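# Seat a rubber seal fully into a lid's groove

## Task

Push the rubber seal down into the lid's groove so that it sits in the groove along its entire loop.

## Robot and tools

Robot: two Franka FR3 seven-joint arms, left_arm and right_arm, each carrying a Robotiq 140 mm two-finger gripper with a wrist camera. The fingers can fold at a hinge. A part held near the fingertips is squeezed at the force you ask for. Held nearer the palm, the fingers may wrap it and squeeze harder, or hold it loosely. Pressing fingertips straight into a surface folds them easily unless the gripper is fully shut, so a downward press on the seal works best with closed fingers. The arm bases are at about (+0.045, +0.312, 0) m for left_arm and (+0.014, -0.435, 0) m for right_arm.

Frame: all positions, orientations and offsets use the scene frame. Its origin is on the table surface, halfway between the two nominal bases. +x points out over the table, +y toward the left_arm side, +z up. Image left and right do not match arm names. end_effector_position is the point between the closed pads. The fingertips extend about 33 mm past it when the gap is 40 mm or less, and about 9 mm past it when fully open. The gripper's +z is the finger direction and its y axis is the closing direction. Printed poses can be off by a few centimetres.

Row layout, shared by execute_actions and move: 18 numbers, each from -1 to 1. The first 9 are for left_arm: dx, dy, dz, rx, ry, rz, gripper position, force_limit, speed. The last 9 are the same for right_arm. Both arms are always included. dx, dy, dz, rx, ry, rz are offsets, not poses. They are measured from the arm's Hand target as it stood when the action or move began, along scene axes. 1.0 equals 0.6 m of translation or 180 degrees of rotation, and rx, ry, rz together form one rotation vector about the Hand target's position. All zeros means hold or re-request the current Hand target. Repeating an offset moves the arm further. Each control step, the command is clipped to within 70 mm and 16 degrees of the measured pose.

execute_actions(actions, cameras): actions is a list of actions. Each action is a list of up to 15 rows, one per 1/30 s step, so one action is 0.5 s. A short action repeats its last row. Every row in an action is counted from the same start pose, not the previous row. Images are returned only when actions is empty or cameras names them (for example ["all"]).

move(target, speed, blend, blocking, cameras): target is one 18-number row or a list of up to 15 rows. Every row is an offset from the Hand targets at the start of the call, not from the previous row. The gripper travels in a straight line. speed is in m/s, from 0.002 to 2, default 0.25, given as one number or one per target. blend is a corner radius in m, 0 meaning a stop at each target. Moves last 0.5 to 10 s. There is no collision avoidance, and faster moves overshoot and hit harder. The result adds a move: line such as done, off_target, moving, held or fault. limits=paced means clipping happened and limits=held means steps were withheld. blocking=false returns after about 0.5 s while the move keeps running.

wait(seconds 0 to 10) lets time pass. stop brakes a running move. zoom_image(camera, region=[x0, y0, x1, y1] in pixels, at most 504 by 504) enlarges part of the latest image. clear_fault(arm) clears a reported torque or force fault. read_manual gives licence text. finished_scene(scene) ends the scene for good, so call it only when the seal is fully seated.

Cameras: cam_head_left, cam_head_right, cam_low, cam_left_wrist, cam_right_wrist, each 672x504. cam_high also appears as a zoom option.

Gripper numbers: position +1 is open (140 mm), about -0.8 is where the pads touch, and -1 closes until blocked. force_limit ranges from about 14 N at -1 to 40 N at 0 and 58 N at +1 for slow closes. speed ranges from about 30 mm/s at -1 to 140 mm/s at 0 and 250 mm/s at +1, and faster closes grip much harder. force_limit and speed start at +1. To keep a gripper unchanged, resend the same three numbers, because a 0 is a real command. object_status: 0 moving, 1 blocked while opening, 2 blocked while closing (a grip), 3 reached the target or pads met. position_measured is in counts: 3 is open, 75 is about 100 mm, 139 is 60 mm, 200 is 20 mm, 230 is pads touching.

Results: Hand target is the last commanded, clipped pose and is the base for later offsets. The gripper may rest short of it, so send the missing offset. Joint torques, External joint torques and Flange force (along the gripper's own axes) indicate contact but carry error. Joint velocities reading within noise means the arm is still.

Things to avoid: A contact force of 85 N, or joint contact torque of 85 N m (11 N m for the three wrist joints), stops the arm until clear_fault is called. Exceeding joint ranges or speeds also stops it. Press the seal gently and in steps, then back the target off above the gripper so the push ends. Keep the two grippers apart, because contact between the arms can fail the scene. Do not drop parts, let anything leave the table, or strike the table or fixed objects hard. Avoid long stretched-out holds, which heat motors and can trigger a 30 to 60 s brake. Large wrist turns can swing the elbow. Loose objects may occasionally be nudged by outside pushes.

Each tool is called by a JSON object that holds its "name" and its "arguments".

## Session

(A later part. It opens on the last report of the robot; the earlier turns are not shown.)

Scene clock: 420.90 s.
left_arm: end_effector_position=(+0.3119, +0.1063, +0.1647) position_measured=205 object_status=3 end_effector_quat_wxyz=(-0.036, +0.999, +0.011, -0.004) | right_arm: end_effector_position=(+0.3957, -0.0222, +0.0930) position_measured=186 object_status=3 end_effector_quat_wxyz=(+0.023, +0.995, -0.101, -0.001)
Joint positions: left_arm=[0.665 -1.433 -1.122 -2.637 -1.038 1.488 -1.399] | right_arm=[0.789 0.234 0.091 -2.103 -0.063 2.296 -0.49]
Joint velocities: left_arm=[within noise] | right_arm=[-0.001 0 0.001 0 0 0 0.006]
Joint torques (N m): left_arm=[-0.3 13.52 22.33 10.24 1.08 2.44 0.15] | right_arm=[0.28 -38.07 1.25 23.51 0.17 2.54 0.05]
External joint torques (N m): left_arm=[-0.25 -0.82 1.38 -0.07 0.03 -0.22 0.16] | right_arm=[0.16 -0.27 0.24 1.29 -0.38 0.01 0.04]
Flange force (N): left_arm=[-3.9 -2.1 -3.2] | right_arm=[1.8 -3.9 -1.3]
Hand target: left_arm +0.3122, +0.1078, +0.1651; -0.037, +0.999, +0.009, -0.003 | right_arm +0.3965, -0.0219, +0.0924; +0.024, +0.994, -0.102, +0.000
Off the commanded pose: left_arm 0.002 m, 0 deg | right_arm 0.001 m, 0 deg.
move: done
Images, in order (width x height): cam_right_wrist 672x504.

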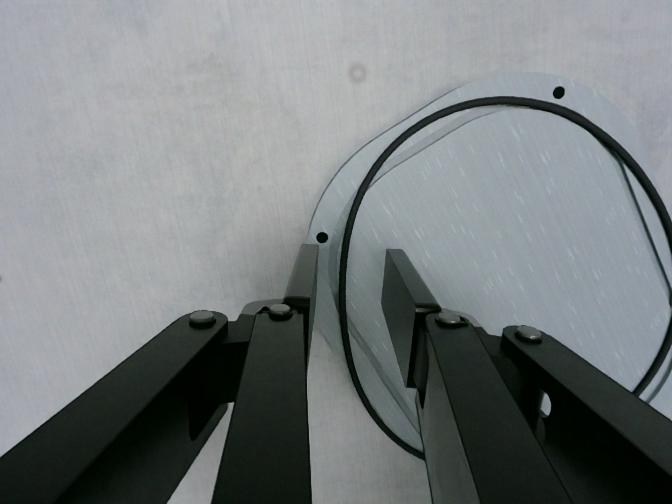

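{"name": "move", "arguments": {"target": [[0,0,0,0,0,0,-0.6,-1,-1, 0,0.005,-0.0842,0,0,0,-0.45,-1,-1],[0,0,0,0,0,0,-0.6,-1,-1, 0,0.005,-0.0838,0,0,0,-1,-1,-1],[0,0,0,0,0,0,-0.6,-1,-1, 0.0025,0.0165,-0.078,0,0,0,-1,-1,-1],[0,0,0,0,0,0,-0.6,-1,-1, 0.0025,0.0165,-0.0838,0,0,0,-1,-1,-1],[0,0,0,0,0,0,-0.6,-1,-1, 0.0025,0.0165,-0.0838,0,0,0,-0.65,-1,-1],[0,0,0,0,0,0,-0.6,-1,-1, 0.0025,0.0165,-0.055,0,0,0,-0.65,-1,-1],[0,0,0,0,0,0,-0.6,-1,-1, 0.0025,0.0165,-0.055,0,0,0,-1,-1,-1]], "speed": 0.05, "cameras": ["cam_right_wrist"]}}

Scene clock: 433.90 s.
left_arm: end_effector_position=(+0.3119, +0.1063, +0.1647) position_measured=205 object_status=3 end_effector_quat_wxyz=(-0.036, +0.999, +0.011, -0.004) | right_arm: end_effector_position=(+0.3982, -0.0116, +0.0587) position_measured=230 object_status=0 end_effector_quat_wxyz=(+0.024, +0.995, -0.102, +0.002)
Joint positions: left_arm=[0.665 -1.433 -1.122 -2.637 -1.038 1.488 -1.399] | right_arm=[0.805 0.315 0.085 -2.087 -0.08 2.363 -0.465]
Joint torques (N m): left_arm=[-0.26 13.47 22.31 10.19 1.09 2.44 0.17] | right_arm=[-0.35 -41.12 2 22.48 0.75 2.25 -0.24]
External joint torques (N m): left_arm=[-0.22 -0.87 1.32 -0.09 0.03 -0.22 0.18] | right_arm=[-0.28 -1.47 0.93 0.93 0.23 -0.29 -0.24]
Flange force (N): left_arm=[-3.9 -2.1 -3.0] | right_arm=[0.4 0.2 -3.9]
Hand target: left_arm +0.3122, +0.1078, +0.1651; -0.037, +0.999, +0.009, -0.003 | right_arm +0.3980, -0.0120, +0.0594; +0.024, +0.994, -0.102, +0.000
Off the commanded pose: left_arm 0.002 m, 0 deg | right_arm 0.001 m, 0 deg.
move: done
Images, in order (width x height): cam_right_wrist 672x504.

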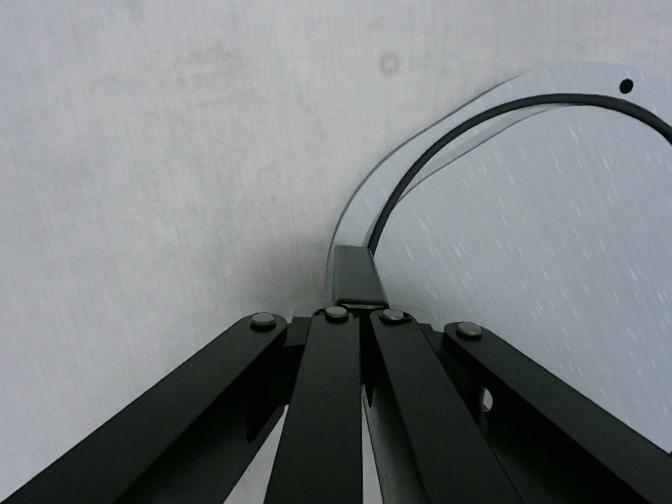

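{"name": "move", "arguments": {"target": [[0,0,0,0,0,0,-0.6,-1,-1, -0.0025,-0.008,0,0,0,0,-1,-1,-1],[0,0,0,0,0,0,-0.6,-1,-1, -0.0025,-0.008,-0.035,0,0,0,-1,-1,-1]], "speed": 0.025, "cameras": ["cam_right_wrist"]}}

Scene clock: 442.43 s.
left_arm: end_effector_position=(+0.3119, +0.1063, +0.1647) position_measured=205 object_status=3 end_effector_quat_wxyz=(-0.036, +0.999, +0.011, -0.004) | right_arm: end_effector_position=(+0.3963, -0.0145, +0.0413) position_measured=230 object_status=3 end_effector_quat_wxyz=(+0.022, +0.995, -0.102, +0.000)
Joint positions: left_arm=[0.665 -1.433 -1.122 -2.637 -1.038 1.488 -1.399] | right_arm=[0.802 0.337 0.084 -2.108 -0.08 2.408 -0.466]
Joint torques (N m): left_arm=[-0.27 13.48 22.34 10.21 1.08 2.43 0.19] | right_arm=[-0.56 -38.68 1.06 20.69 0.2 2.57 0.01]
External joint torques (N m): left_arm=[-0.23 -0.87 1.4 -0.09 0.03 -0.23 0.19] | right_arm=[-0.59 0.96 -0.16 -0.18 -0.3 0.04 0]
Flange force (N): left_arm=[-4.0 -2.2 -3.2] | right_arm=[1.4 -1.0 2.0]
Hand target: left_arm +0.3122, +0.1078, +0.1651; -0.037, +0.999, +0.009, -0.003 | right_arm +0.3965, -0.0168, +0.0384; +0.024, +0.994, -0.102, +0.000
Off the commanded pose: left_arm 0.002 m, 0 deg | right_arm 0.004 m, 0 deg.
move: off_target (right_arm)
Images, in order (width x height): cam_right_wrist 672x504.

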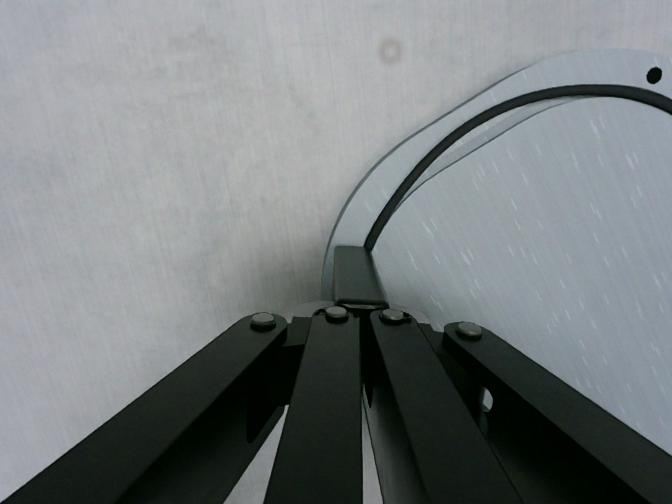

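{"name": "move", "arguments": {"target": [[0,0,0,0,0,0,-0.6,-1,-1, 0,0,0.018,0,0,0,-1,-1,-1],[0,0,0,0,0,0,-0.6,-1,-1, -0.002,-0.007,0.018,0,0,0,-1,-1,-1],[0,0,0,0,0,0,-0.6,-1,-1, -0.002,-0.007,-0.0035,0,0,0,-1,-1,-1]], "speed": 0.025, "cameras": ["cam_right_wrist"]}}

{"name": "zoom_image", "arguments": {"camera": "cam_right_wrist", "region": [300, 60, 500, 280]}}

Scene clock: 449.43 s.
left_arm: end_effector_position=(+0.3119, +0.1063, +0.1647) position_measured=205 object_status=3 end_effector_quat_wxyz=(-0.036, +0.999, +0.011, -0.004) | right_arm: end_effector_position=(+0.3953, -0.0183, +0.0415) position_measured=230 object_status=3 end_effector_quat_wxyz=(+0.021, +0.994, -0.103, +0.001)
Joint positions: left_arm=[0.665 -1.433 -1.122 -2.637 -1.038 1.488 -1.399] | right_arm=[0.799 0.328 0.083 -2.123 -0.08 2.414 -0.468]
Joint torques (N m): left_arm=[-0.26 13.51 22.35 10.27 1.07 2.44 0.15] | right_arm=[-0.86 -35.95 0.53 20.29 0.13 3.22 -0.15]
External joint torques (N m): left_arm=[-0.23 -0.85 1.34 -0.04 0.02 -0.22 0.16] | right_arm=[-0.79 3.48 -0.56 -0.61 -0.38 0.68 -0.15]
Flange force (N): left_arm=[-3.8 -2.0 -3.1] | right_arm=[3.8 -4.0 8.2]
Hand target: left_arm +0.3122, +0.1078, +0.1651; -0.037, +0.999, +0.009, -0.003 | right_arm +0.3953, -0.0210, +0.0363; +0.024, +0.994, -0.102, +0.000
Off the commanded pose: left_arm 0.002 m, 0 deg | right_arm 0.006 m, 0 deg.
move: off_target (right_arm)
Images, in order (width x height): cam_right_wrist 672x504.

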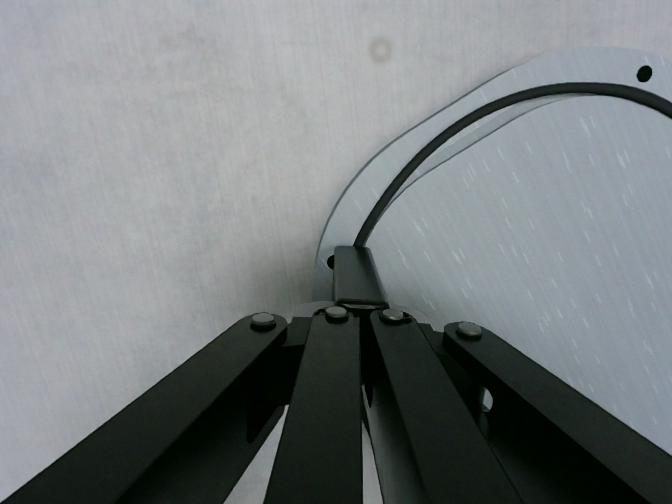

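Scaled by 2.291 from the camera's 672x504 image, which has a finer 960x720 frame.

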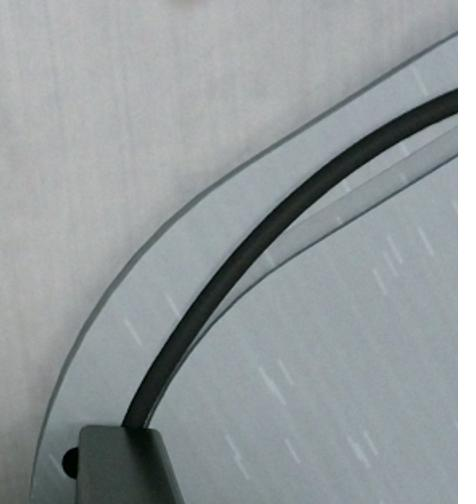

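{"name": "move", "arguments": {"target": [[0,0,0,0,0,0,-0.6,-1,-1, 0,0,0.03,0,0,0,-1,-1,-1],[0,0,0,0,0,0,-0.6,-1,-1, -0.217,-0.19,0.49,0,0,0.157,-1,-1,-1]], "speed": [0.05,0.2], "cameras": ["cam_right_wrist"]}}

{"name": "zoom_image", "arguments": {"camera": "cam_right_wrist", "region": [180, 0, 450, 270]}}

Scene clock: 464.90 s.
left_arm: end_effector_position=(+0.3119, +0.1063, +0.1647) position_measured=205 object_status=3 end_effector_quat_wxyz=(-0.036, +0.999, +0.011, -0.004) | right_arm: end_effector_position=(+0.2651, -0.1337, +0.3303) position_measured=230 object_status=3 end_effector_quat_wxyz=(+0.021, +0.990, +0.141, +0.006)
Joint positions: left_arm=[0.665 -1.433 -1.122 -2.637 -1.038 1.488 -1.399] | right_arm=[0.895 -0.509 0.042 -2.288 -0.019 1.76 -0.959]
Joint velocities: left_arm=[within noise] | right_arm=[-0.001 0 -0.001 -0.001 0 -0.001 -0.008]
Joint torques (N m): left_arm=[-0.27 13.5 22.38 10.19 1.08 2.44 0.2] | right_arm=[0.24 -14.69 -0.88 25.86 0.34 2.34 -0.35]
External joint torques (N m): left_arm=[-0.27 -0.86 1.41 -0.07 0.02 -0.22 0.2] | right_arm=[0.25 0.1 0.16 0.94 -0.38 -0.26 -0.36]
Flange force (N): left_arm=[-4.1 -2.2 -3.2] | right_arm=[2.3 -0.9 -3.1]
Hand target: left_arm +0.3122, +0.1078, +0.1651; -0.037, +0.999, +0.009, -0.003 | right_arm +0.2651, -0.1350, +0.3303; +0.023, +0.989, +0.144, +0.006
Off the commanded pose: left_arm 0.002 m, 0 deg | right_arm 0.001 m, 0 deg.
move: done
Images, in order (width x height): cam_right_wrist 672x504.

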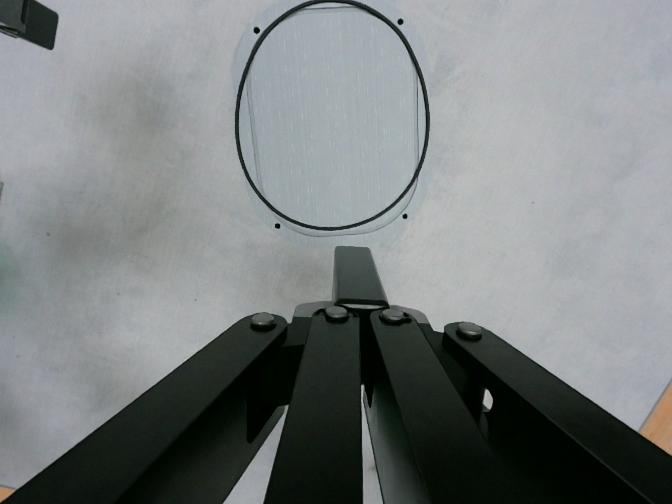

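Scaled by 1.867 from the camera's 672x504 image, which has a finer 960x720 frame.

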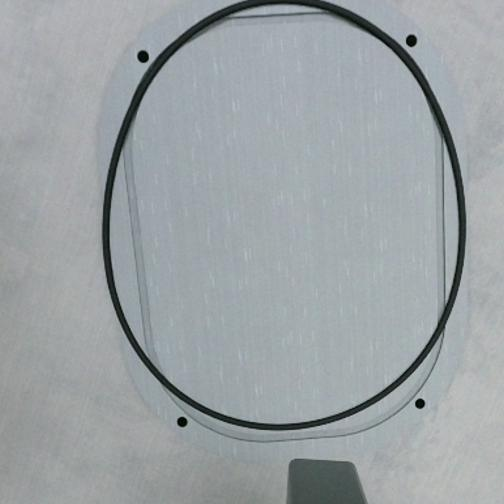

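{"name": "move", "arguments": {"target": [0,0,0,0,0,0,-0.6,-1,-1, -0.025,-0.037,-0.4,0,0,-0.5,-0.45,-1,0], "speed": 0.25, "cameras": ["cam_right_wrist"]}}

Scene clock: 478.83 s.
left_arm: end_effector_position=(+0.3119, +0.1063, +0.1647) position_measured=205 object_status=3 end_effector_quat_wxyz=(-0.036, +0.999, +0.011, -0.004) | right_arm: end_effector_position=(+0.2491, -0.1585, +0.0897) position_measured=186 object_status=3 end_effector_quat_wxyz=(+0.023, +0.803, -0.595, -0.012)
Joint positions: left_arm=[0.665 -1.433 -1.122 -2.637 -1.038 1.488 -1.399] | right_arm=[0.338 -0.354 0.597 -2.754 0.317 2.384 0.323]
Joint velocities: left_arm=[within noise] | right_arm=[-0.001 0 0 0 -0.001 0 0.008]
Joint torques (N m): left_arm=[-0.24 13.49 22.33 10.21 1.08 2.44 0.2] | right_arm=[-0.48 -12.72 -3.89 21.65 0.82 2.52 0.08]
External joint torques (N m): left_arm=[-0.26 -0.83 1.36 -0.01 0.01 -0.22 0.21] | right_arm=[-0.47 0.07 0.84 1.28 0.34 0.1 0.08]
Flange force (N): left_arm=[-3.8 -2.0 -3.2] | right_arm=[-3.6 -3.7 0.2]
Hand target: left_arm +0.3122, +0.1078, +0.1651; -0.037, +0.999, +0.009, -0.003 | right_arm +0.2501, -0.1572, +0.0903; +0.021, +0.801, -0.598, -0.012
Off the commanded pose: left_arm 0.002 m, 0 deg | right_arm 0.002 m, 1 deg.
move: done
Images, in order (width x height): cam_right_wrist 672x504.

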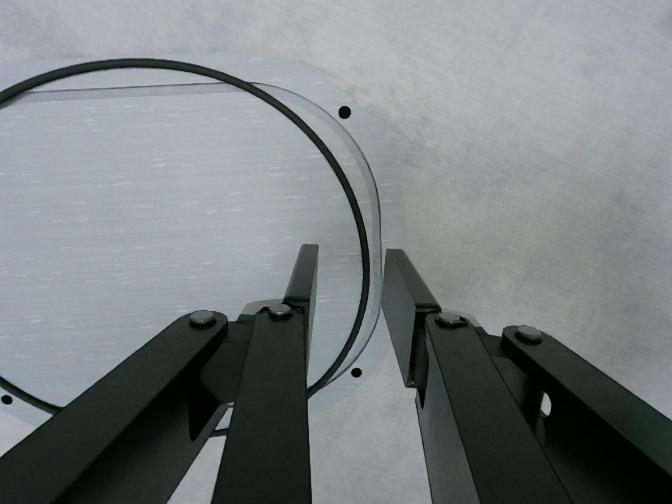

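{"name": "move", "arguments": {"target": [[0,0,0,0,0,0,-0.6,-1,-1, -0.016,-0.0047,-0.0807,0,0,0,-0.45,-1,-1],[0,0,0,0,0,0,-0.6,-1,-1, -0.016,-0.0047,-0.0803,0,0,0,-1,-1,-1],[0,0,0,0,0,0,-0.6,-1,-1, -0.0336,-0.0099,-0.074,0,0,0,-1,-1,-1],[0,0,0,0,0,0,-0.6,-1,-1, -0.0336,-0.0099,-0.0803,0,0,0,-1,-1,-1],[0,0,0,0,0,0,-0.6,-1,-1, -0.0336,-0.0099,-0.0803,0,0,0,-0.65,-1,-1],[0,0,0,0,0,0,-0.6,-1,-1, -0.0336,-0.0099,-0.055,0,0,0,-0.65,-1,-1],[0,0,0,0,0,0,-0.6,-1,-1, -0.0336,-0.0099,-0.055,0,0,0,-1,-1,-1]], "speed": 0.05, "cameras": ["cam_right_wrist"]}}

Scene clock: 496.80 s.
left_arm: end_effector_position=(+0.3119, +0.1063, +0.1647) position_measured=205 object_status=3 end_effector_quat_wxyz=(-0.036, +0.999, +0.011, -0.004) | right_arm: end_effector_position=(+0.2305, -0.1633, +0.0568) position_measured=230 object_status=0 end_effector_quat_wxyz=(+0.020, +0.801, -0.599, -0.011)
Joint positions: left_arm=[0.665 -1.433 -1.122 -2.637 -1.038 1.488 -1.399] | right_arm=[0.357 -0.31 0.633 -2.828 0.347 2.505 0.348]
Joint torques (N m): left_arm=[-0.27 13.52 22.35 10.18 1.07 2.44 0.18] | right_arm=[-0.46 -13.08 -4.06 19.79 0.44 2.18 -0.22]
External joint torques (N m): left_arm=[-0.26 -0.83 1.36 -0.1 0.01 -0.22 0.19] | right_arm=[-0.49 -0.39 0.03 0.87 0.03 -0.27 -0.22]
Flange force (N): left_arm=[-4.0 -2.2 -3.1] | right_arm=[-0.1 -1.7 -2.7]
Hand target: left_arm +0.3122, +0.1078, +0.1651; -0.037, +0.999, +0.009, -0.003 | right_arm +0.2300, -0.1631, +0.0573; +0.021, +0.801, -0.598, -0.012
Off the commanded pose: left_arm 0.002 m, 0 deg | right_arm 0.001 m, 0 deg.
move: done
Images, in order (width x height): cam_right_wrist 672x504.

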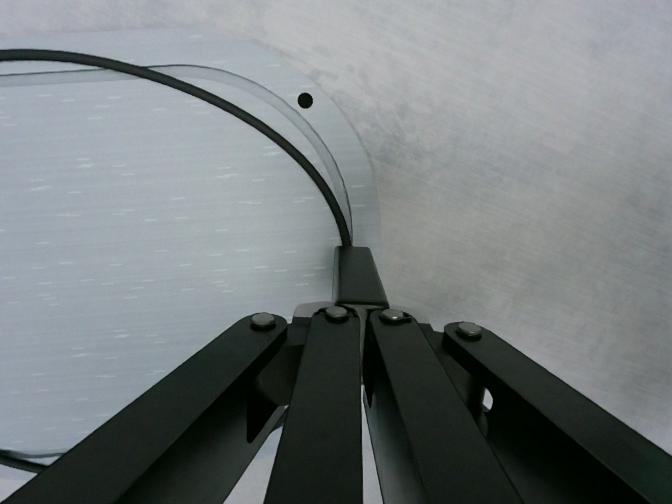

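{"name": "move", "arguments": {"target": [[0,0,0,0,0,0,-0.6,-1,-1, 0,0,-0.034,0,0,0,-1,-1,-1]], "speed": 0.025, "cameras": ["cam_right_wrist"]}}

Scene clock: 502.40 s.
left_arm: end_effector_position=(+0.3119, +0.1063, +0.1647) position_measured=205 object_status=3 end_effector_quat_wxyz=(-0.036, +0.999, +0.011, -0.004) | right_arm: end_effector_position=(+0.2290, -0.1630, +0.0451) position_measured=230 object_status=3 end_effector_quat_wxyz=(+0.024, +0.803, -0.595, -0.012)
Joint positions: left_arm=[0.665 -1.433 -1.122 -2.637 -1.038 1.488 -1.399] | right_arm=[0.339 -0.265 0.654 -2.83 0.33 2.543 0.354]
Joint torques (N m): left_arm=[-0.25 13.51 22.36 10.18 1.08 2.44 0.15] | right_arm=[-0.57 -11.07 -2.99 18.27 0.4 3.31 -0.04]
External joint torques (N m): left_arm=[-0.29 -0.83 1.36 -0.1 0.02 -0.23 0.15] | right_arm=[-0.61 2.12 0.61 0 0.02 0.9 -0.05]
External joint torques when the fault began: right_arm=[-1.73 11.1 1.75 -3.79 0.14 4.66 0.01]
Flange force (N): left_arm=[-4.2 -2.1 -3.1] | right_arm=[-4.5 -8.4 12.5]
Flange force when the fault began (N): right_arm=[-15.6 -31.4 64.6]
Hand target: left_arm +0.3122, +0.1078, +0.1651; -0.037, +0.999, +0.009, -0.003 | right_arm +0.2290, -0.1630, +0.0451; +0.024, +0.803, -0.595, -0.012 (not the last commanded pose)
Tool commands: left_gripper/position=-0.6 left_gripper/force_limit=-1.0 left_gripper/speed=-1.0 right_gripper/position=-1.0 right_gripper/force_limit=-1.0 right_gripper/speed=-1.0
Off the commanded pose: left_arm 0.002 m, 0 deg | right_arm 0.008 m, 1 deg.
FORCE FAULT: contact force on the right arm reached its limit, and that arm stopped. The contact can be on any part of that arm, not only on its tool. That arm's remaining commands of this call were not run. That arm is still stopped at the end of this call. While its stop runs, that arm takes no new command, but execute_actions still moves its gripper.
CLEAR FAULT: the right arm stays stopped (Reflex) until you call clear_fault(arm="right_arm").
move: fault (right_arm)
Images, in order (width x height): cam_right_wrist 672x504.

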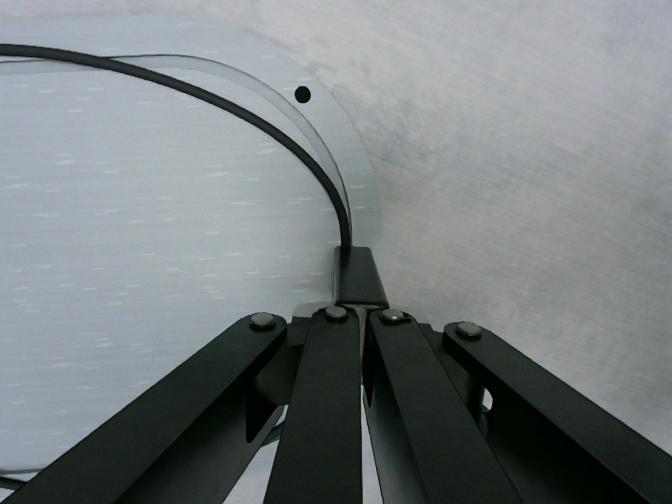

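{"name": "clear_fault", "arguments": {"arm": "right_arm"}}

{"name": "zoom_image", "arguments": {"camera": "cam_right_wrist", "region": [260, 110, 400, 260]}}

Scene clock: 507.70 s.
left_arm: end_effector_position=(+0.3119, +0.1063, +0.1647) position_measured=205 object_status=3 end_effector_quat_wxyz=(-0.036, +0.999, +0.011, -0.004) | right_arm: end_effector_position=(+0.2290, -0.1630, +0.0451) position_measured=230 object_status=3 end_effector_quat_wxyz=(+0.024, +0.803, -0.595, -0.012)
Joint positions: left_arm=[0.665 -1.433 -1.122 -2.637 -1.038 1.488 -1.399] | right_arm=[0.339 -0.265 0.654 -2.83 0.33 2.543 0.354]
Joint torques (N m): left_arm=[-0.26 13.52 22.37 10.23 1.09 2.43 0.18] | right_arm=[-0.55 -11.02 -3.01 18.34 0.42 3.3 -0.04]
External joint torques (N m): left_arm=[-0.29 -0.84 1.4 -0.01 0.03 -0.23 0.19] | right_arm=[-0.58 2.23 0.61 0.03 0.04 0.88 -0.05]
Flange force (N): left_arm=[-4.0 -2.1 -3.3] | right_arm=[-4.7 -8.7 12.7]
Hand target: left_arm +0.3122, +0.1078, +0.1651; -0.037, +0.999, +0.009, -0.003 | right_arm +0.2290, -0.1630, +0.0451; +0.024, +0.803, -0.595, -0.012 (not the last commanded pose)
Tool commands: left_gripper/position=-0.6 left_gripper/force_limit=-1.0 left_gripper/speed=-1.0 right_gripper/position=-1.0 right_gripper/force_limit=-1.0 right_gripper/speed=-1.0
Off the commanded pose: left_arm 0.002 m, 0 deg | right_arm 0.008 m, 1 deg.
FORCE FAULT, CONTINUED: the right arm's stop, for the force fault that an earlier result reported, is over. The call counts as one of the actions that you can send in this scene. That arm's target is now where it stood when the stop ended, not its last command. That arm accepts commands again.
CLEAR FAULT: your call cleared the right arm's force fault. If the contact force or a joint's load stays at its limit, that arm stops again.

Scaled by 3.360 from the camera's 672x504 image, which has a finer 960x720 frame.
This view is cut from an older image: the scene may have changed since it was taken.

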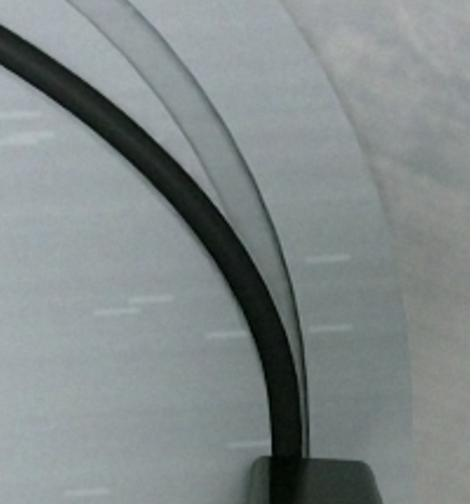

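{"name": "move", "arguments": {"target": [0,0,0,0,0,0,-0.6,-1,-1, -0.011,-0.0033,-0.0065,0,0,0,-1,-1,-1], "speed": 0.015, "cameras": ["cam_right_wrist"]}}

{"name": "zoom_image", "arguments": {"camera": "cam_right_wrist", "region": [260, 110, 400, 260]}}

Scene clock: 513.07 s.
left_arm: end_effector_position=(+0.3119, +0.1063, +0.1647) position_measured=205 object_status=3 end_effector_quat_wxyz=(-0.036, +0.999, +0.011, -0.004) | right_arm: end_effector_position=(+0.2281, -0.1632, +0.0451) position_measured=230 object_status=3 end_effector_quat_wxyz=(+0.019, +0.804, -0.595, -0.009)
Joint positions: left_arm=[0.665 -1.433 -1.122 -2.637 -1.038 1.488 -1.399] | right_arm=[0.349 -0.276 0.654 -2.841 0.338 2.556 0.354]
Joint torques (N m): left_arm=[-0.32 13.5 22.32 10.23 1.07 2.44 0.16] | right_arm=[1.66 -9.2 -1.39 16.02 1.45 2.19 0.02]
External joint torques (N m): left_arm=[-0.38 -0.84 1.35 -0.01 0.02 -0.23 0.17] | right_arm=[1.59 3.76 2.29 -2.34 1.08 -0.27 0.02]
Flange force (N): left_arm=[-4.2 -1.9 -3.1] | right_arm=[-5.7 1.8 13.6]
Hand target: left_arm +0.3122, +0.1078, +0.1651; -0.037, +0.999, +0.009, -0.003 | right_arm +0.2224, -0.1650, +0.0412; +0.024, +0.803, -0.595, -0.012
Off the commanded pose: left_arm 0.002 m, 0 deg | right_arm 0.007 m, 1 deg.
move: off_target (right_arm)
Images, in order (width x height): cam_right_wrist 672x504.

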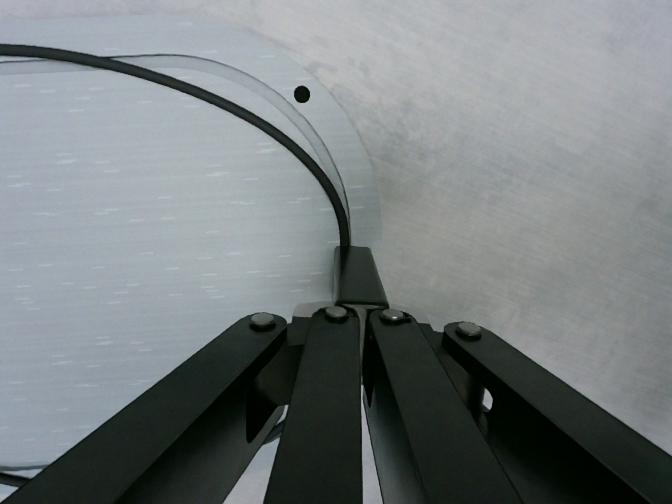

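Scaled by 3.360 from the camera's 672x504 image, which has a finer 960x720 frame.

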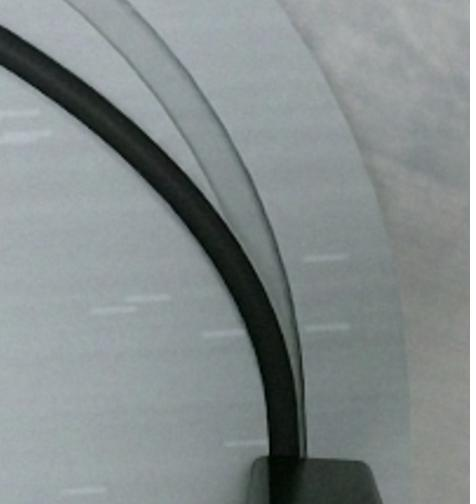

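{"name": "move", "arguments": {"target": [[0,0,0,0,0,0,-0.6,-1,-1, 0.001,0,0.004,0,0,0,-1,-1,-1],[0,0,0,0,0,0,-0.6,-1,-1, -0.014,-0.004,0.004,0,0,0,-1,-1,-1],[0,0,0,0,0,0,-0.6,-1,-1, 0.0,0.0,-0.002,0,0,0,-1,-1,-1]], "speed": 0.02, "cameras": ["cam_right_wrist"]}}

{"name": "zoom_image", "arguments": {"camera": "cam_right_wrist", "region": [260, 110, 400, 260]}}

Scene clock: 521.40 s.
left_arm: end_effector_position=(+0.3119, +0.1063, +0.1647) position_measured=205 object_status=3 end_effector_quat_wxyz=(-0.036, +0.999, +0.011, -0.004) | right_arm: end_effector_position=(+0.2182, -0.1648, +0.0445) position_measured=230 object_status=3 end_effector_quat_wxyz=(+0.029, +0.805, -0.593, -0.013)
Joint positions: left_arm=[0.665 -1.433 -1.122 -2.637 -1.038 1.488 -1.399] | right_arm=[0.363 -0.282 0.654 -2.843 0.349 2.529 0.354]
Joint torques (N m): left_arm=[-0.31 13.49 22.31 10.2 1.06 2.44 0.19] | right_arm=[-3.54 -2.95 -3.45 14.46 -0.37 7.53 0.05]
External joint torques (N m): left_arm=[-0.31 -0.88 1.31 -0.06 0.01 -0.22 0.19] | right_arm=[-3.5 9.74 0.38 -3.71 -0.75 5.15 0.04]
Flange force (N): left_arm=[-4.1 -2.0 -2.9] | right_arm=[-12.4 -36.3 63.2]
Hand target: left_arm +0.3122, +0.1078, +0.1651; -0.037, +0.999, +0.009, -0.003 | right_arm +0.2224, -0.1650, +0.0400; +0.024, +0.803, -0.595, -0.012
Off the commanded pose: left_arm 0.002 m, 0 deg | right_arm 0.006 m, 1 deg.
move: off_target (right_arm)
Images, in order (width x height): cam_right_wrist 672x504.

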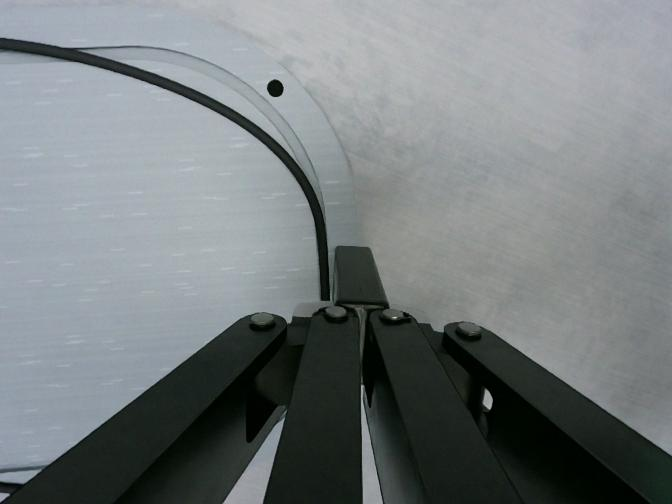

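Scaled by 3.360 from the camera's 672x504 image, which has a finer 960x720 frame.

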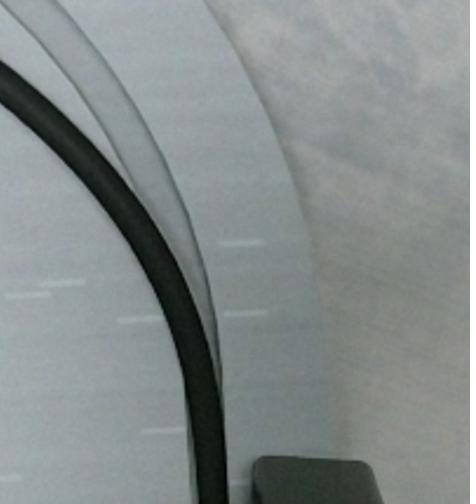

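{"name": "move", "arguments": {"target": [[0,0,0,0,0,0,-0.6,-1,-1, -0.007,0,0.05,0,0,0,-1,-1,-1],[0,0,0,0,0,0,-0.6,-1,-1, 0.0712,0.05,0.484,0,0,0.5,-1,-1,-1]], "speed": [0.08,0.3], "blend": [0.01,0], "cameras": ["cam_right_wrist"]}}

{"name": "zoom_image", "arguments": {"camera": "cam_right_wrist", "region": [180, 0, 450, 270]}}

Scene clock: 545.30 s.
left_arm: end_effector_position=(+0.3119, +0.1063, +0.1647) position_measured=205 object_status=3 end_effector_quat_wxyz=(-0.036, +0.999, +0.011, -0.004) | right_arm: end_effector_position=(+0.2649, -0.1340, +0.3309) position_measured=230 object_status=3 end_effector_quat_wxyz=(+0.023, +0.989, +0.144, +0.009)
Joint positions: left_arm=[0.665 -1.433 -1.122 -2.637 -1.038 1.488 -1.399] | right_arm=[0.954 -0.512 -0.002 -2.29 -0.047 1.759 -0.94]
Joint velocities: left_arm=[within noise] | right_arm=[-0.001 -0.001 0 0.001 -0.001 -0.001 -0.005]
Joint torques (N m): left_arm=[-0.24 13.48 22.35 10.16 1.07 2.43 0.2] | right_arm=[0.26 -14.03 -0.24 26.31 0.31 2.36 -0.16]
External joint torques (N m): left_arm=[-0.19 -0.84 1.38 -0.15 0.02 -0.23 0.2] | right_arm=[0.28 0.74 0.17 1.32 -0.39 -0.26 -0.16]
Flange force (N): left_arm=[-3.9 -2.3 -3.1] | right_arm=[4.5 -2.9 -4.1]
Hand target: left_arm +0.3122, +0.1078, +0.1651; -0.037, +0.999, +0.009, -0.003 | right_arm +0.2652, -0.1350, +0.3304; +0.025, +0.989, +0.147, +0.008
Off the commanded pose: left_arm 0.002 m, 0 deg | right_arm 0.001 m, 0 deg.
move: done
Images, in order (width x height): cam_right_wrist 672x504.

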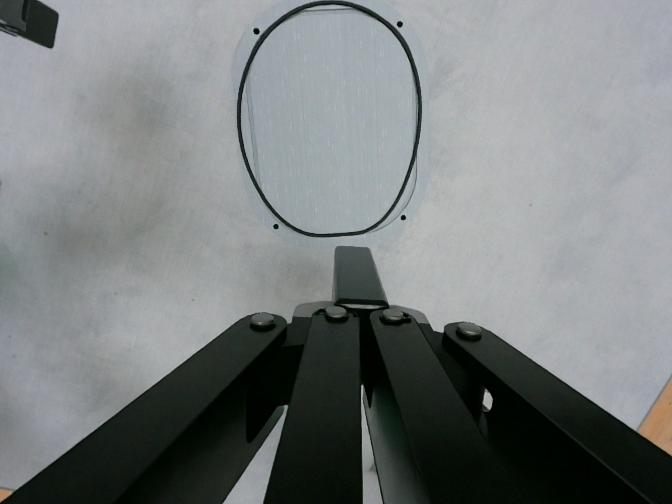

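Scaled by 1.867 from the camera's 672x504 image, which has a finer 960x720 frame.

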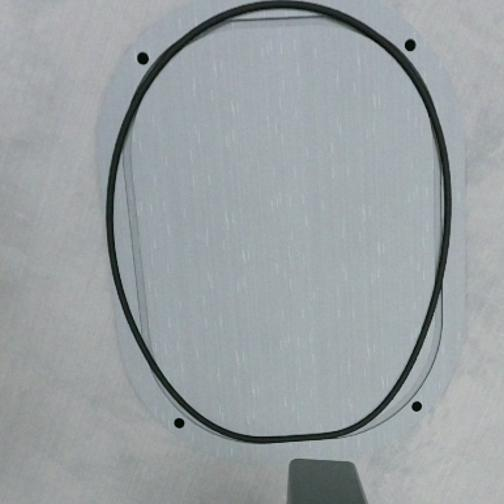

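{"name": "move", "arguments": {"target": [[0,0,0,0,0,0,-0.6,-1,-1, 0.089,0.1715,-0.44,0,0,0,-1,-1,-1],[0,0,0,0,0,0,-0.6,-1,-1, 0.089,0.1715,-0.4825,0,0,0,-1,-1,-1],[0,0,0,0,0,0,-0.6,-1,-1, 0.0973,0.1445,-0.4835,0,0,0,-1,-1,-1]], "speed": [0.2,0.03,0.025], "blend": [0.003,0,0], "cameras": ["cam_right_wrist"]}}

Scene clock: 566.70 s.
left_arm: end_effector_position=(+0.3119, +0.1063, +0.1647) position_measured=205 object_status=3 end_effector_quat_wxyz=(-0.036, +0.999, +0.011, -0.004) | right_arm: end_effector_position=(+0.3018, -0.0603, +0.1047) position_measured=230 object_status=3 end_effector_quat_wxyz=(+0.038, +0.988, +0.152, -0.007)
Joint positions: left_arm=[0.665 -1.433 -1.122 -2.637 -1.038 1.488 -1.399] | right_arm=[0.955 -0.005 0.024 -2.387 -0.06 2.318 -0.896]
Joint velocities: left_arm=[within noise] | right_arm=[0.001 0 0.001 0.001 0 -0.003 0.001]
Joint torques (N m): left_arm=[-0.26 13.53 22.3 10.27 1.07 2.44 0.17] | right_arm=[-0.13 -30.5 0.73 22.6 0.56 2.15 -0.12]
External joint torques (N m): left_arm=[-0.3 -0.83 1.27 0 0.02 -0.23 0.18] | right_arm=[-0.07 -1 0.79 0.8 0 -0.36 -0.13]
Flange force (N): left_arm=[-3.9 -1.8 -3.0] | right_arm=[-0.2 -0.3 -3.5]
Hand target: left_arm +0.3122, +0.1078, +0.1651; -0.037, +0.999, +0.009, -0.003 | right_arm +0.3016, -0.0609, +0.1052; +0.038, +0.988, +0.152, -0.007 (not the last commanded pose)
Off the commanded pose: left_arm 0.002 m, 0 deg | right_arm 0.069 m, 2 deg.
move: held (right_arm; a check stopped the path); path passed 0 of 3 targets; limits=held
pose unreachable (right arm): on one or more control steps of this call, first in action 0 (counted from 0), this arm could not follow its commanded pose, so it was not sent that pose on those steps. It may still have moved: this result reports where it is.
cause: moving toward the commanded pose would bring a part of the arm too close to another arm (a part of this arm just beyond joint 7 (wrist roll) and the left arm's gripper, 19 mm apart when this arm was first held).
Images, in order (width x height): cam_right_wrist 672x504.

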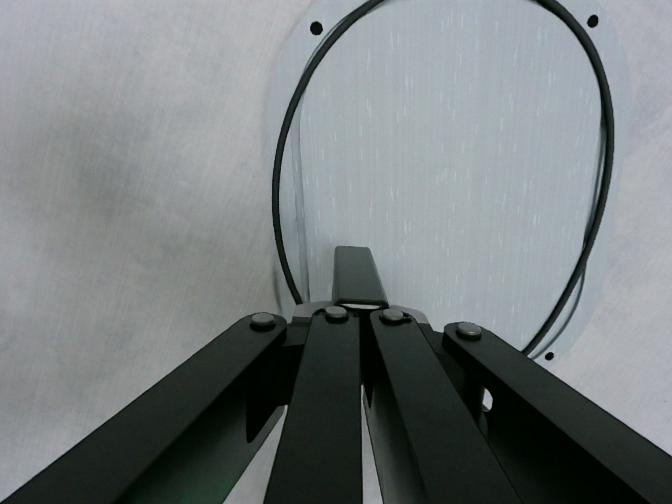

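{"name": "move", "arguments": {"target": [0.0,0.35,0.3,0,0,0,-0.6,-1,-1, 0,0,0,0,0,0,-1,-1,-1], "speed": 0.3}}

{"name": "move", "arguments": {"target": [[0,0,0,0,0,0,-0.6,-1,-1, 0.028,0.0497,-0.075,0,0,0,-1,-1,-1],[0,0,0,0,0,0,-0.6,-1,-1, 0.028,0.0497,-0.107,0,0,0,-1,-1,-1],[0,0,0,0,0,0,-0.6,-1,-1, 0.0363,0.0227,-0.108,0,0,0,-1,-1,-1]], "speed": [0.1,0.03,0.025], "cameras": ["cam_right_wrist"]}}

Scene clock: 578.27 s.
left_arm: end_effector_position=(+0.3125, +0.3168, +0.3446) position_measured=205 object_status=3 end_effector_quat_wxyz=(-0.036, +0.999, +0.013, -0.002) | right_arm: end_effector_position=(+0.3018, -0.0604, +0.1046) position_measured=230 object_status=3 end_effector_quat_wxyz=(+0.038, +0.988, +0.152, -0.007)
Joint positions: left_arm=[0.866 -1.145 -0.514 -2.492 -0.405 1.452 -1.054] | right_arm=[0.955 -0.005 0.024 -2.387 -0.06 2.317 -0.896]
Joint velocities: left_arm=[0 -0.001 -0.001 0.001 0.002 -0.001 0.006] | right_arm=[within noise]
Joint torques (N m): left_arm=[-0.64 7.02 12.14 21.42 1.36 2.49 0.21] | right_arm=[-0.13 -30.47 0.66 22.53 0.53 2.24 -0.16]
External joint torques (N m): left_arm=[-0.62 -0.21 0.93 0.88 0.36 -0.24 0.21] | right_arm=[-0.12 -1.17 0.68 0.86 -0.02 -0.25 -0.16]
Flange force (N): left_arm=[-2.3 -0.8 -3.5] | right_arm=[-0.3 0.1 -3.5]
Hand target: left_arm +0.3122, +0.3178, +0.3451; -0.037, +0.999, +0.009, -0.003 | right_arm +0.3016, -0.0609, +0.1052; +0.038, +0.988, +0.152, -0.007
Off the commanded pose: left_arm 0.001 m, 1 deg | right_arm 0.001 m, 0 deg.
move: done

Scene clock: 581.53 s.
left_arm: end_effector_position=(+0.3125, +0.3168, +0.3446) position_measured=205 object_status=3 end_effector_quat_wxyz=(-0.036, +0.999, +0.012, -0.002) | right_arm: end_effector_position=(+0.3222, -0.0439, +0.0418) position_measured=230 object_status=3 end_effector_quat_wxyz=(+0.036, +0.988, +0.150, -0.007)
Joint positions: left_arm=[0.866 -1.145 -0.514 -2.492 -0.405 1.452 -1.051] | right_arm=[0.947 0.184 0.015 -2.335 -0.072 2.456 -0.895]
Joint velocities: left_arm=[within noise] | right_arm=[0 0 -0.001 -0.001 0 0.001 -0.006]
Joint torques (N m): left_arm=[-0.3 6.72 11.9 21.46 1.19 2.48 0.18] | right_arm=[-1.08 -34.11 0.02 19.13 0.04 2.23 -0.29]
External joint torques (N m): left_arm=[-0.32 -0.52 0.74 0.94 0.2 -0.25 0.19] | right_arm=[-1.12 -0.08 -0.27 -0.83 -0.45 -0.27 -0.29]
Flange force (N): left_arm=[-2.2 -0.2 -3.3] | right_arm=[-1.1 3.4 -0.3]
Hand target: left_arm +0.3122, +0.3178, +0.3451; -0.037, +0.999, +0.009, -0.003 | right_arm +0.3234, -0.0473, +0.0404; +0.038, +0.988, +0.152, -0.007
Off the commanded pose: left_arm 0.001 m, 0 deg | right_arm 0.004 m, 0 deg.
move: off_target (right_arm)
Images, in order (width x height): cam_right_wrist 672x504.

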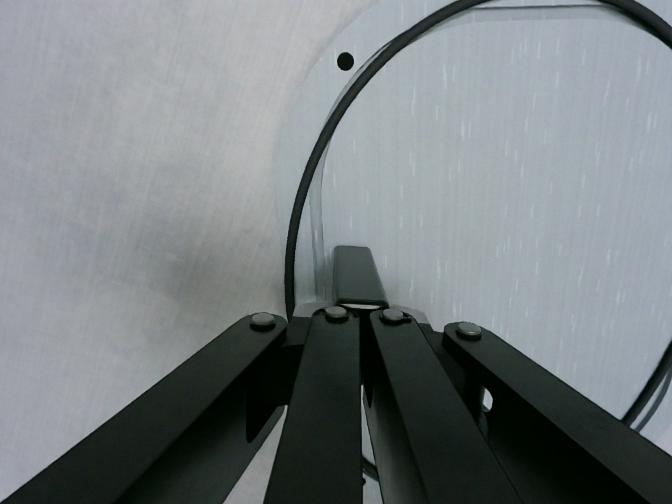

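{"name": "move", "arguments": {"target": [[0,0,0,0,0,0,-0.6,-1,-1, 0,0,0.025,0,0,0,-1,-1,-1],[0,0,0,0,0,0,-0.6,-1,-1, -0.016,0.053,0.025,0,0,0,-1,-1,-1],[0,0,0,0,0,0,-0.6,-1,-1, -0.016,0.053,0.0,0,0,0,-1,-1,-1],[0,0,0,0,0,0,-0.6,-1,-1, -0.0058,0.0191,0.0,0,0,0,-1,-1,-1]], "speed": [0.06,0.06,0.03,0.025], "cameras": ["cam_right_wrist"]}}

Scene clock: 593.40 s.
left_arm: end_effector_position=(+0.3125, +0.3168, +0.3446) position_measured=205 object_status=3 end_effector_quat_wxyz=(-0.036, +0.999, +0.012, -0.002) | right_arm: end_effector_position=(+0.3175, -0.0298, +0.0453) position_measured=230 object_status=3 end_effector_quat_wxyz=(+0.035, +0.988, +0.153, -0.005)
Joint positions: left_arm=[0.866 -1.145 -0.514 -2.492 -0.405 1.452 -1.051] | right_arm=[0.965 0.194 0.022 -2.308 -0.072 2.443 -0.878]
Joint velocities: left_arm=[within noise] | right_arm=[-0.001 -0.001 0 0.003 0 0 -0.005]
Joint torques (N m): left_arm=[-0.25 6.67 11.85 21.46 1.19 2.48 0.17] | right_arm=[-2.57 -30.87 -1.5 18.23 -0.12 2.88 -0.11]
External joint torques (N m): left_arm=[-0.3 -0.55 0.67 0.88 0.19 -0.26 0.17] | right_arm=[-2.48 3.84 -1.72 -2 -0.62 0.36 -0.11]
Flange force (N): left_arm=[-2.3 -0.1 -3.0] | right_arm=[4.1 2.0 9.7]
Hand target: left_arm +0.3122, +0.3178, +0.3451; -0.037, +0.999, +0.009, -0.003 | right_arm +0.3199, -0.0358, +0.0404; +0.038, +0.988, +0.152, -0.007
Off the commanded pose: left_arm 0.001 m, 0 deg | right_arm 0.008 m, 0 deg.
move: off_target (right_arm)
Images, in order (width x height): cam_right_wrist 672x504.

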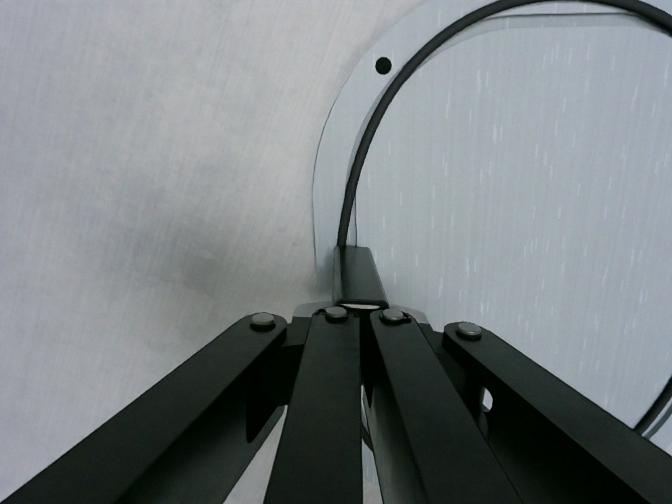

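{"name": "move", "arguments": {"target": [[0,0,0,0,0,0,-0.6,-1,-1, 0.004,-0.014,0.001,0,0,0,-1,-1,-1],[0,0,0,0,0,0,-0.6,-1,-1, 0.001,-0.001,-0.003,0,0,0,-1,-1,-1]], "speed": [0.025,0.02], "cameras": ["cam_right_wrist"]}}

Scene clock: 599.43 s.
left_arm: end_effector_position=(+0.3125, +0.3168, +0.3446) position_measured=205 object_status=3 end_effector_quat_wxyz=(-0.036, +0.999, +0.012, -0.002) | right_arm: end_effector_position=(+0.3211, -0.0416, +0.0417) position_measured=230 object_status=3 end_effector_quat_wxyz=(+0.041, +0.988, +0.149, -0.010)
Joint positions: left_arm=[0.866 -1.145 -0.514 -2.492 -0.405 1.452 -1.051] | right_arm=[0.955 0.194 0.013 -2.317 -0.073 2.437 -0.887]
Joint velocities: left_arm=[within noise] | right_arm=[0.003 0.001 0.001 0.002 0 -0.003 0.002]
Joint torques (N m): left_arm=[-0.29 6.71 11.85 21.46 1.19 2.47 0.17] | right_arm=[1.64 -29.33 2.55 22.15 0.47 5.25 -0.05]
External joint torques (N m): left_arm=[-0.29 -0.53 0.6 0.91 0.19 -0.26 0.18] | right_arm=[1.64 5.12 2.3 2.15 -0.03 2.79 -0.06]
Flange force (N): left_arm=[-2.1 -0.1 -3.1] | right_arm=[12.0 -13.7 15.4]
Hand target: left_arm +0.3122, +0.3178, +0.3451; -0.037, +0.999, +0.009, -0.003 | right_arm +0.3205, -0.0364, +0.0386; +0.038, +0.988, +0.152, -0.007
Off the commanded pose: left_arm 0.001 m, 0 deg | right_arm 0.006 m, 1 deg.
move: off_target (right_arm)
Images, in order (width x height): cam_right_wrist 672x504.

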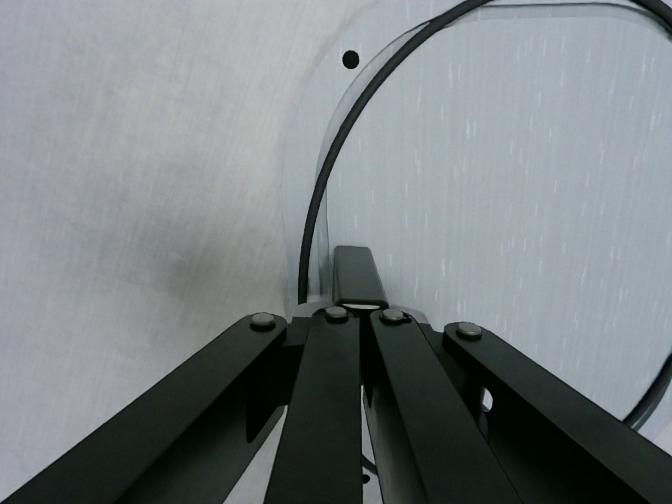

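{"name": "move", "arguments": {"target": [[0,0,0,0,0,0,-0.6,-1,-1, 0,-0.009,0.024,0,0,0,-1,-1,-1],[0,0,0,0,0,0,-0.6,-1,-1, 0.0407,0.033,0.024,0,0,0,-1,-1,-1],[0,0,0,0,0,0,-0.6,-1,-1, 0.0407,0.033,0.003,0,0,0,-1,-1,-1],[0,0,0,0,0,0,-0.6,-1,-1, 0.043,0.025,-0.001,0,0,0,-1,-1,-1]], "speed": [0.06,0.08,0.04,0.03], "cameras": ["cam_right_wrist"]}}

Scene clock: 615.13 s.
left_arm: end_effector_position=(+0.3125, +0.3168, +0.3446) position_measured=205 object_status=3 end_effector_quat_wxyz=(-0.036, +0.999, +0.012, -0.002) | right_arm: end_effector_position=(+0.3438, -0.0150, +0.0444) position_measured=230 object_status=3 end_effector_quat_wxyz=(+0.036, +0.987, +0.154, -0.005)
Joint positions: left_arm=[0.866 -1.145 -0.514 -2.492 -0.405 1.452 -1.051] | right_arm=[0.949 0.262 0.016 -2.209 -0.073 2.413 -0.902]
Joint velocities: left_arm=[within noise] | right_arm=[0 -0.001 0 -0.004 0 0.003 -0.006]
Joint torques (N m): left_arm=[-0.3 6.7 11.84 21.51 1.19 2.48 0.18] | right_arm=[-2.87 -32.27 -1.58 18.11 -0.11 3.12 -0.29]
External joint torques (N m): left_arm=[-0.26 -0.39 0.65 0.93 0.2 -0.24 0.19] | right_arm=[-2.89 4.92 -1.96 -2.48 -0.63 0.62 -0.29]
Flange force (N): left_arm=[-1.7 -0.3 -3.3] | right_arm=[4.8 2.5 12.0]
Hand target: left_arm +0.3122, +0.3178, +0.3451; -0.037, +0.999, +0.009, -0.003 | right_arm +0.3463, -0.0214, +0.0380; +0.038, +0.988, +0.152, -0.007
Off the commanded pose: left_arm 0.001 m, 0 deg | right_arm 0.009 m, 1 deg.
move: off_target (right_arm)
Images, in order (width x height): cam_right_wrist 672x504.

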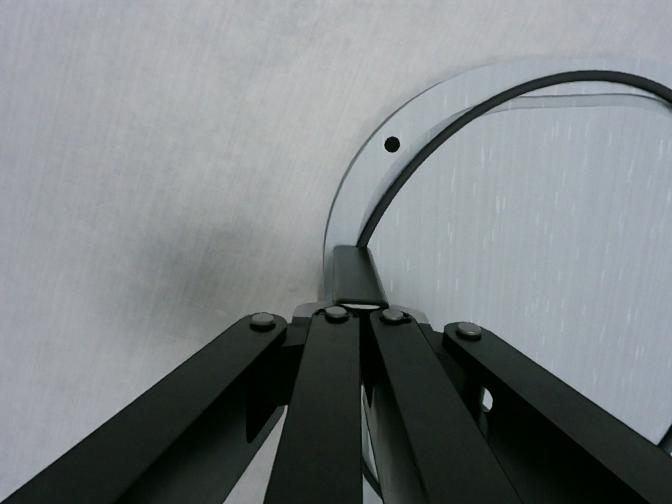

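{"name": "move", "arguments": {"target": [[0,0,0,0,0,0,-0.6,-1,-1, -0.004,0.008,-0.001,0,0,0,-1,-1,-1]], "speed": [0.03], "cameras": ["cam_right_wrist"]}}

{"name": "zoom_image", "arguments": {"camera": "cam_right_wrist", "region": [300, 60, 500, 260]}}

Scene clock: 620.67 s.
left_arm: end_effector_position=(+0.3125, +0.3168, +0.3446) position_measured=205 object_status=3 end_effector_quat_wxyz=(-0.036, +0.999, +0.012, -0.002) | right_arm: end_effector_position=(+0.3436, -0.0120, +0.0444) position_measured=230 object_status=3 end_effector_quat_wxyz=(+0.035, +0.987, +0.156, -0.004)
Joint positions: left_arm=[0.866 -1.145 -0.514 -2.492 -0.405 1.452 -1.051] | right_arm=[0.952 0.266 0.016 -2.204 -0.073 2.414 -0.902]
Joint velocities: left_arm=[within noise] | right_arm=[-0.002 0.003 0 0.004 -0.001 0 0.003]
Joint torques (N m): left_arm=[-0.25 6.67 11.82 21.48 1.2 2.49 0.2] | right_arm=[-1.69 -31.34 -1.03 19.35 -0.05 2.94 0.1]
External joint torques (N m): left_arm=[-0.22 -0.48 0.63 0.88 0.2 -0.25 0.2] | right_arm=[-1.74 5.95 -1.47 -1.19 -0.56 0.44 0.09]
Flange force (N): left_arm=[-1.9 -0.3 -3.1] | right_arm=[9.4 -3.9 12.8]
Hand target: left_arm +0.3122, +0.3178, +0.3451; -0.037, +0.999, +0.009, -0.003 | right_arm +0.3439, -0.0166, +0.0374; +0.038, +0.988, +0.152, -0.007
Off the commanded pose: left_arm 0.001 m, 0 deg | right_arm 0.008 m, 1 deg.
move: off_target (right_arm)
Images, in order (width x height): cam_right_wrist 672x504.

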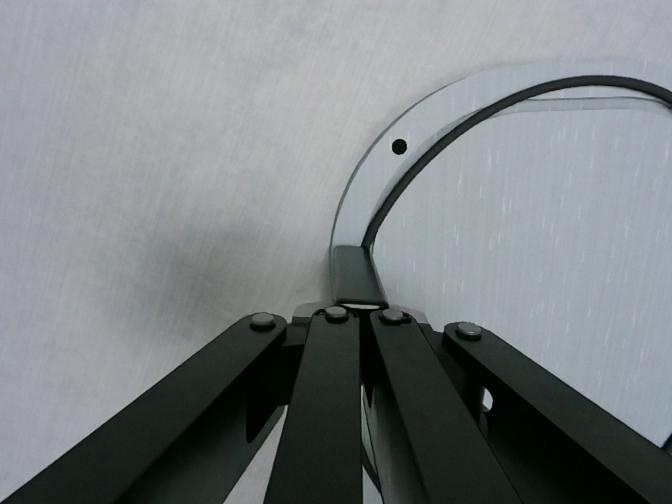

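Scaled by 2.520 from the camera's 672x504 image, which has a finer 960x720 frame.

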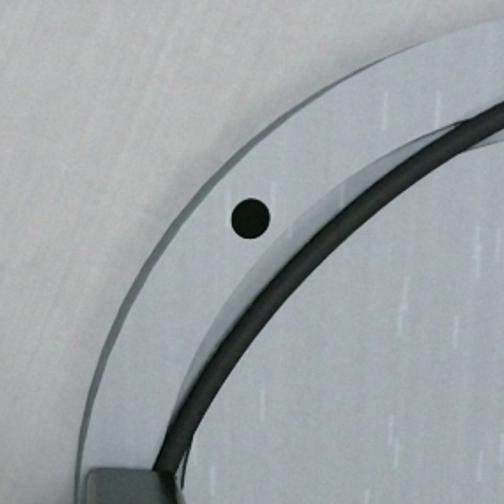

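{"name": "move", "arguments": {"target": [[0,0,0,0,0,0,-0.6,-1,-1, 0,0.008,0.026,0,0,0,-1,-1,-1],[0,0,0,0,0,0,-0.6,-1,-1, 0.0938,-0.0335,0.026,0,0,0,-1,-1,-1],[0,0,0,0,0,0,-0.6,-1,-1, 0.0938,-0.0335,0.0055,0,0,0,-1,-1,-1],[0,0,0,0,0,0,-0.6,-1,-1, 0.1015,-0.0188,0.0045,0,0,0,-1,-1,-1],[0,0,0,0,0,0,-0.6,-1,-1, 0.1,-0.022,0.001,0,0,0,-1,-1,-1]], "speed": [0.06,0.08,0.04,0.03,0.03], "cameras": ["cam_right_wrist"]}}

{"name": "zoom_image", "arguments": {"camera": "cam_right_wrist", "region": [200, 60, 500, 340]}}

Scene clock: 635.33 s.
left_arm: end_effector_position=(+0.3125, +0.3168, +0.3446) position_measured=205 object_status=3 end_effector_quat_wxyz=(-0.036, +0.999, +0.012, -0.002) | right_arm: end_effector_position=(+0.4031, -0.0328, +0.0411) position_measured=230 object_status=3 end_effector_quat_wxyz=(+0.041, +0.988, +0.150, -0.011)
Joint positions: left_arm=[0.866 -1.145 -0.514 -2.492 -0.405 1.452 -1.051] | right_arm=[0.866 0.338 -0.001 -2.099 -0.073 2.367 -0.996]
Joint velocities: left_arm=[within noise] | right_arm=[-0.001 -0.001 0 -0.003 0 0.004 0.002]
Joint torques (N m): left_arm=[-0.25 6.68 11.83 21.48 1.18 2.49 0.19] | right_arm=[1.07 -35.93 2.2 21.02 0.63 4.77 -0.13]
External joint torques (N m): left_arm=[-0.21 -0.52 0.67 0.93 0.19 -0.24 0.19] | right_arm=[1.06 3.96 1.89 0.11 0.09 2.31 -0.14]
Flange force (N): left_arm=[-2.0 -0.3 -3.2] | right_arm=[5.4 -5.9 11.5]
Hand target: left_arm +0.3122, +0.3178, +0.3451; -0.037, +0.999, +0.009, -0.003 | right_arm +0.4039, -0.0298, +0.0380; +0.038, +0.988, +0.152, -0.007
Off the commanded pose: left_arm 0.001 m, 0 deg | right_arm 0.004 m, 1 deg.
move: off_target (right_arm)
Images, in order (width x height): cam_right_wrist 672x504.

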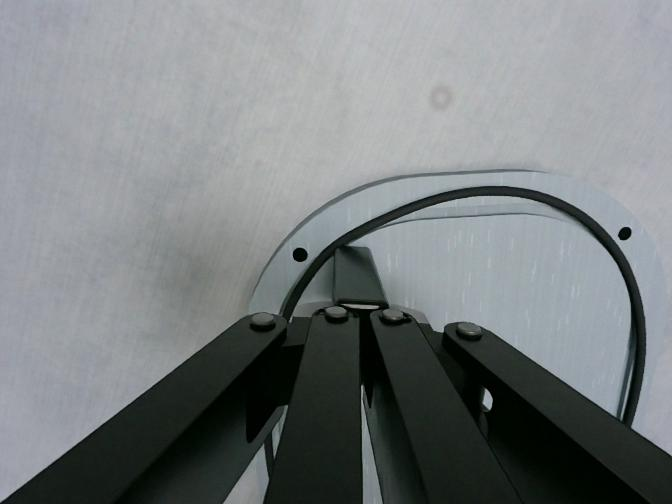

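Scaled by 1.680 from the camera's 672x504 image, which has a finer 960x720 frame.

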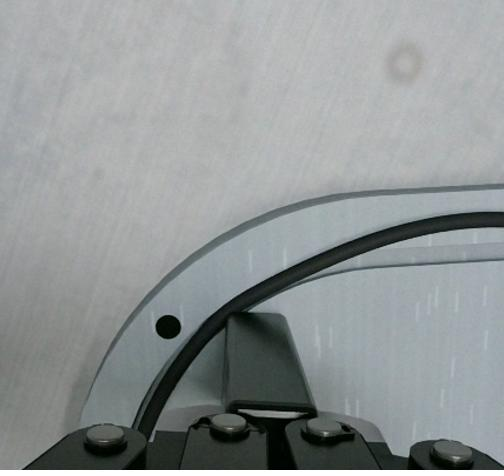

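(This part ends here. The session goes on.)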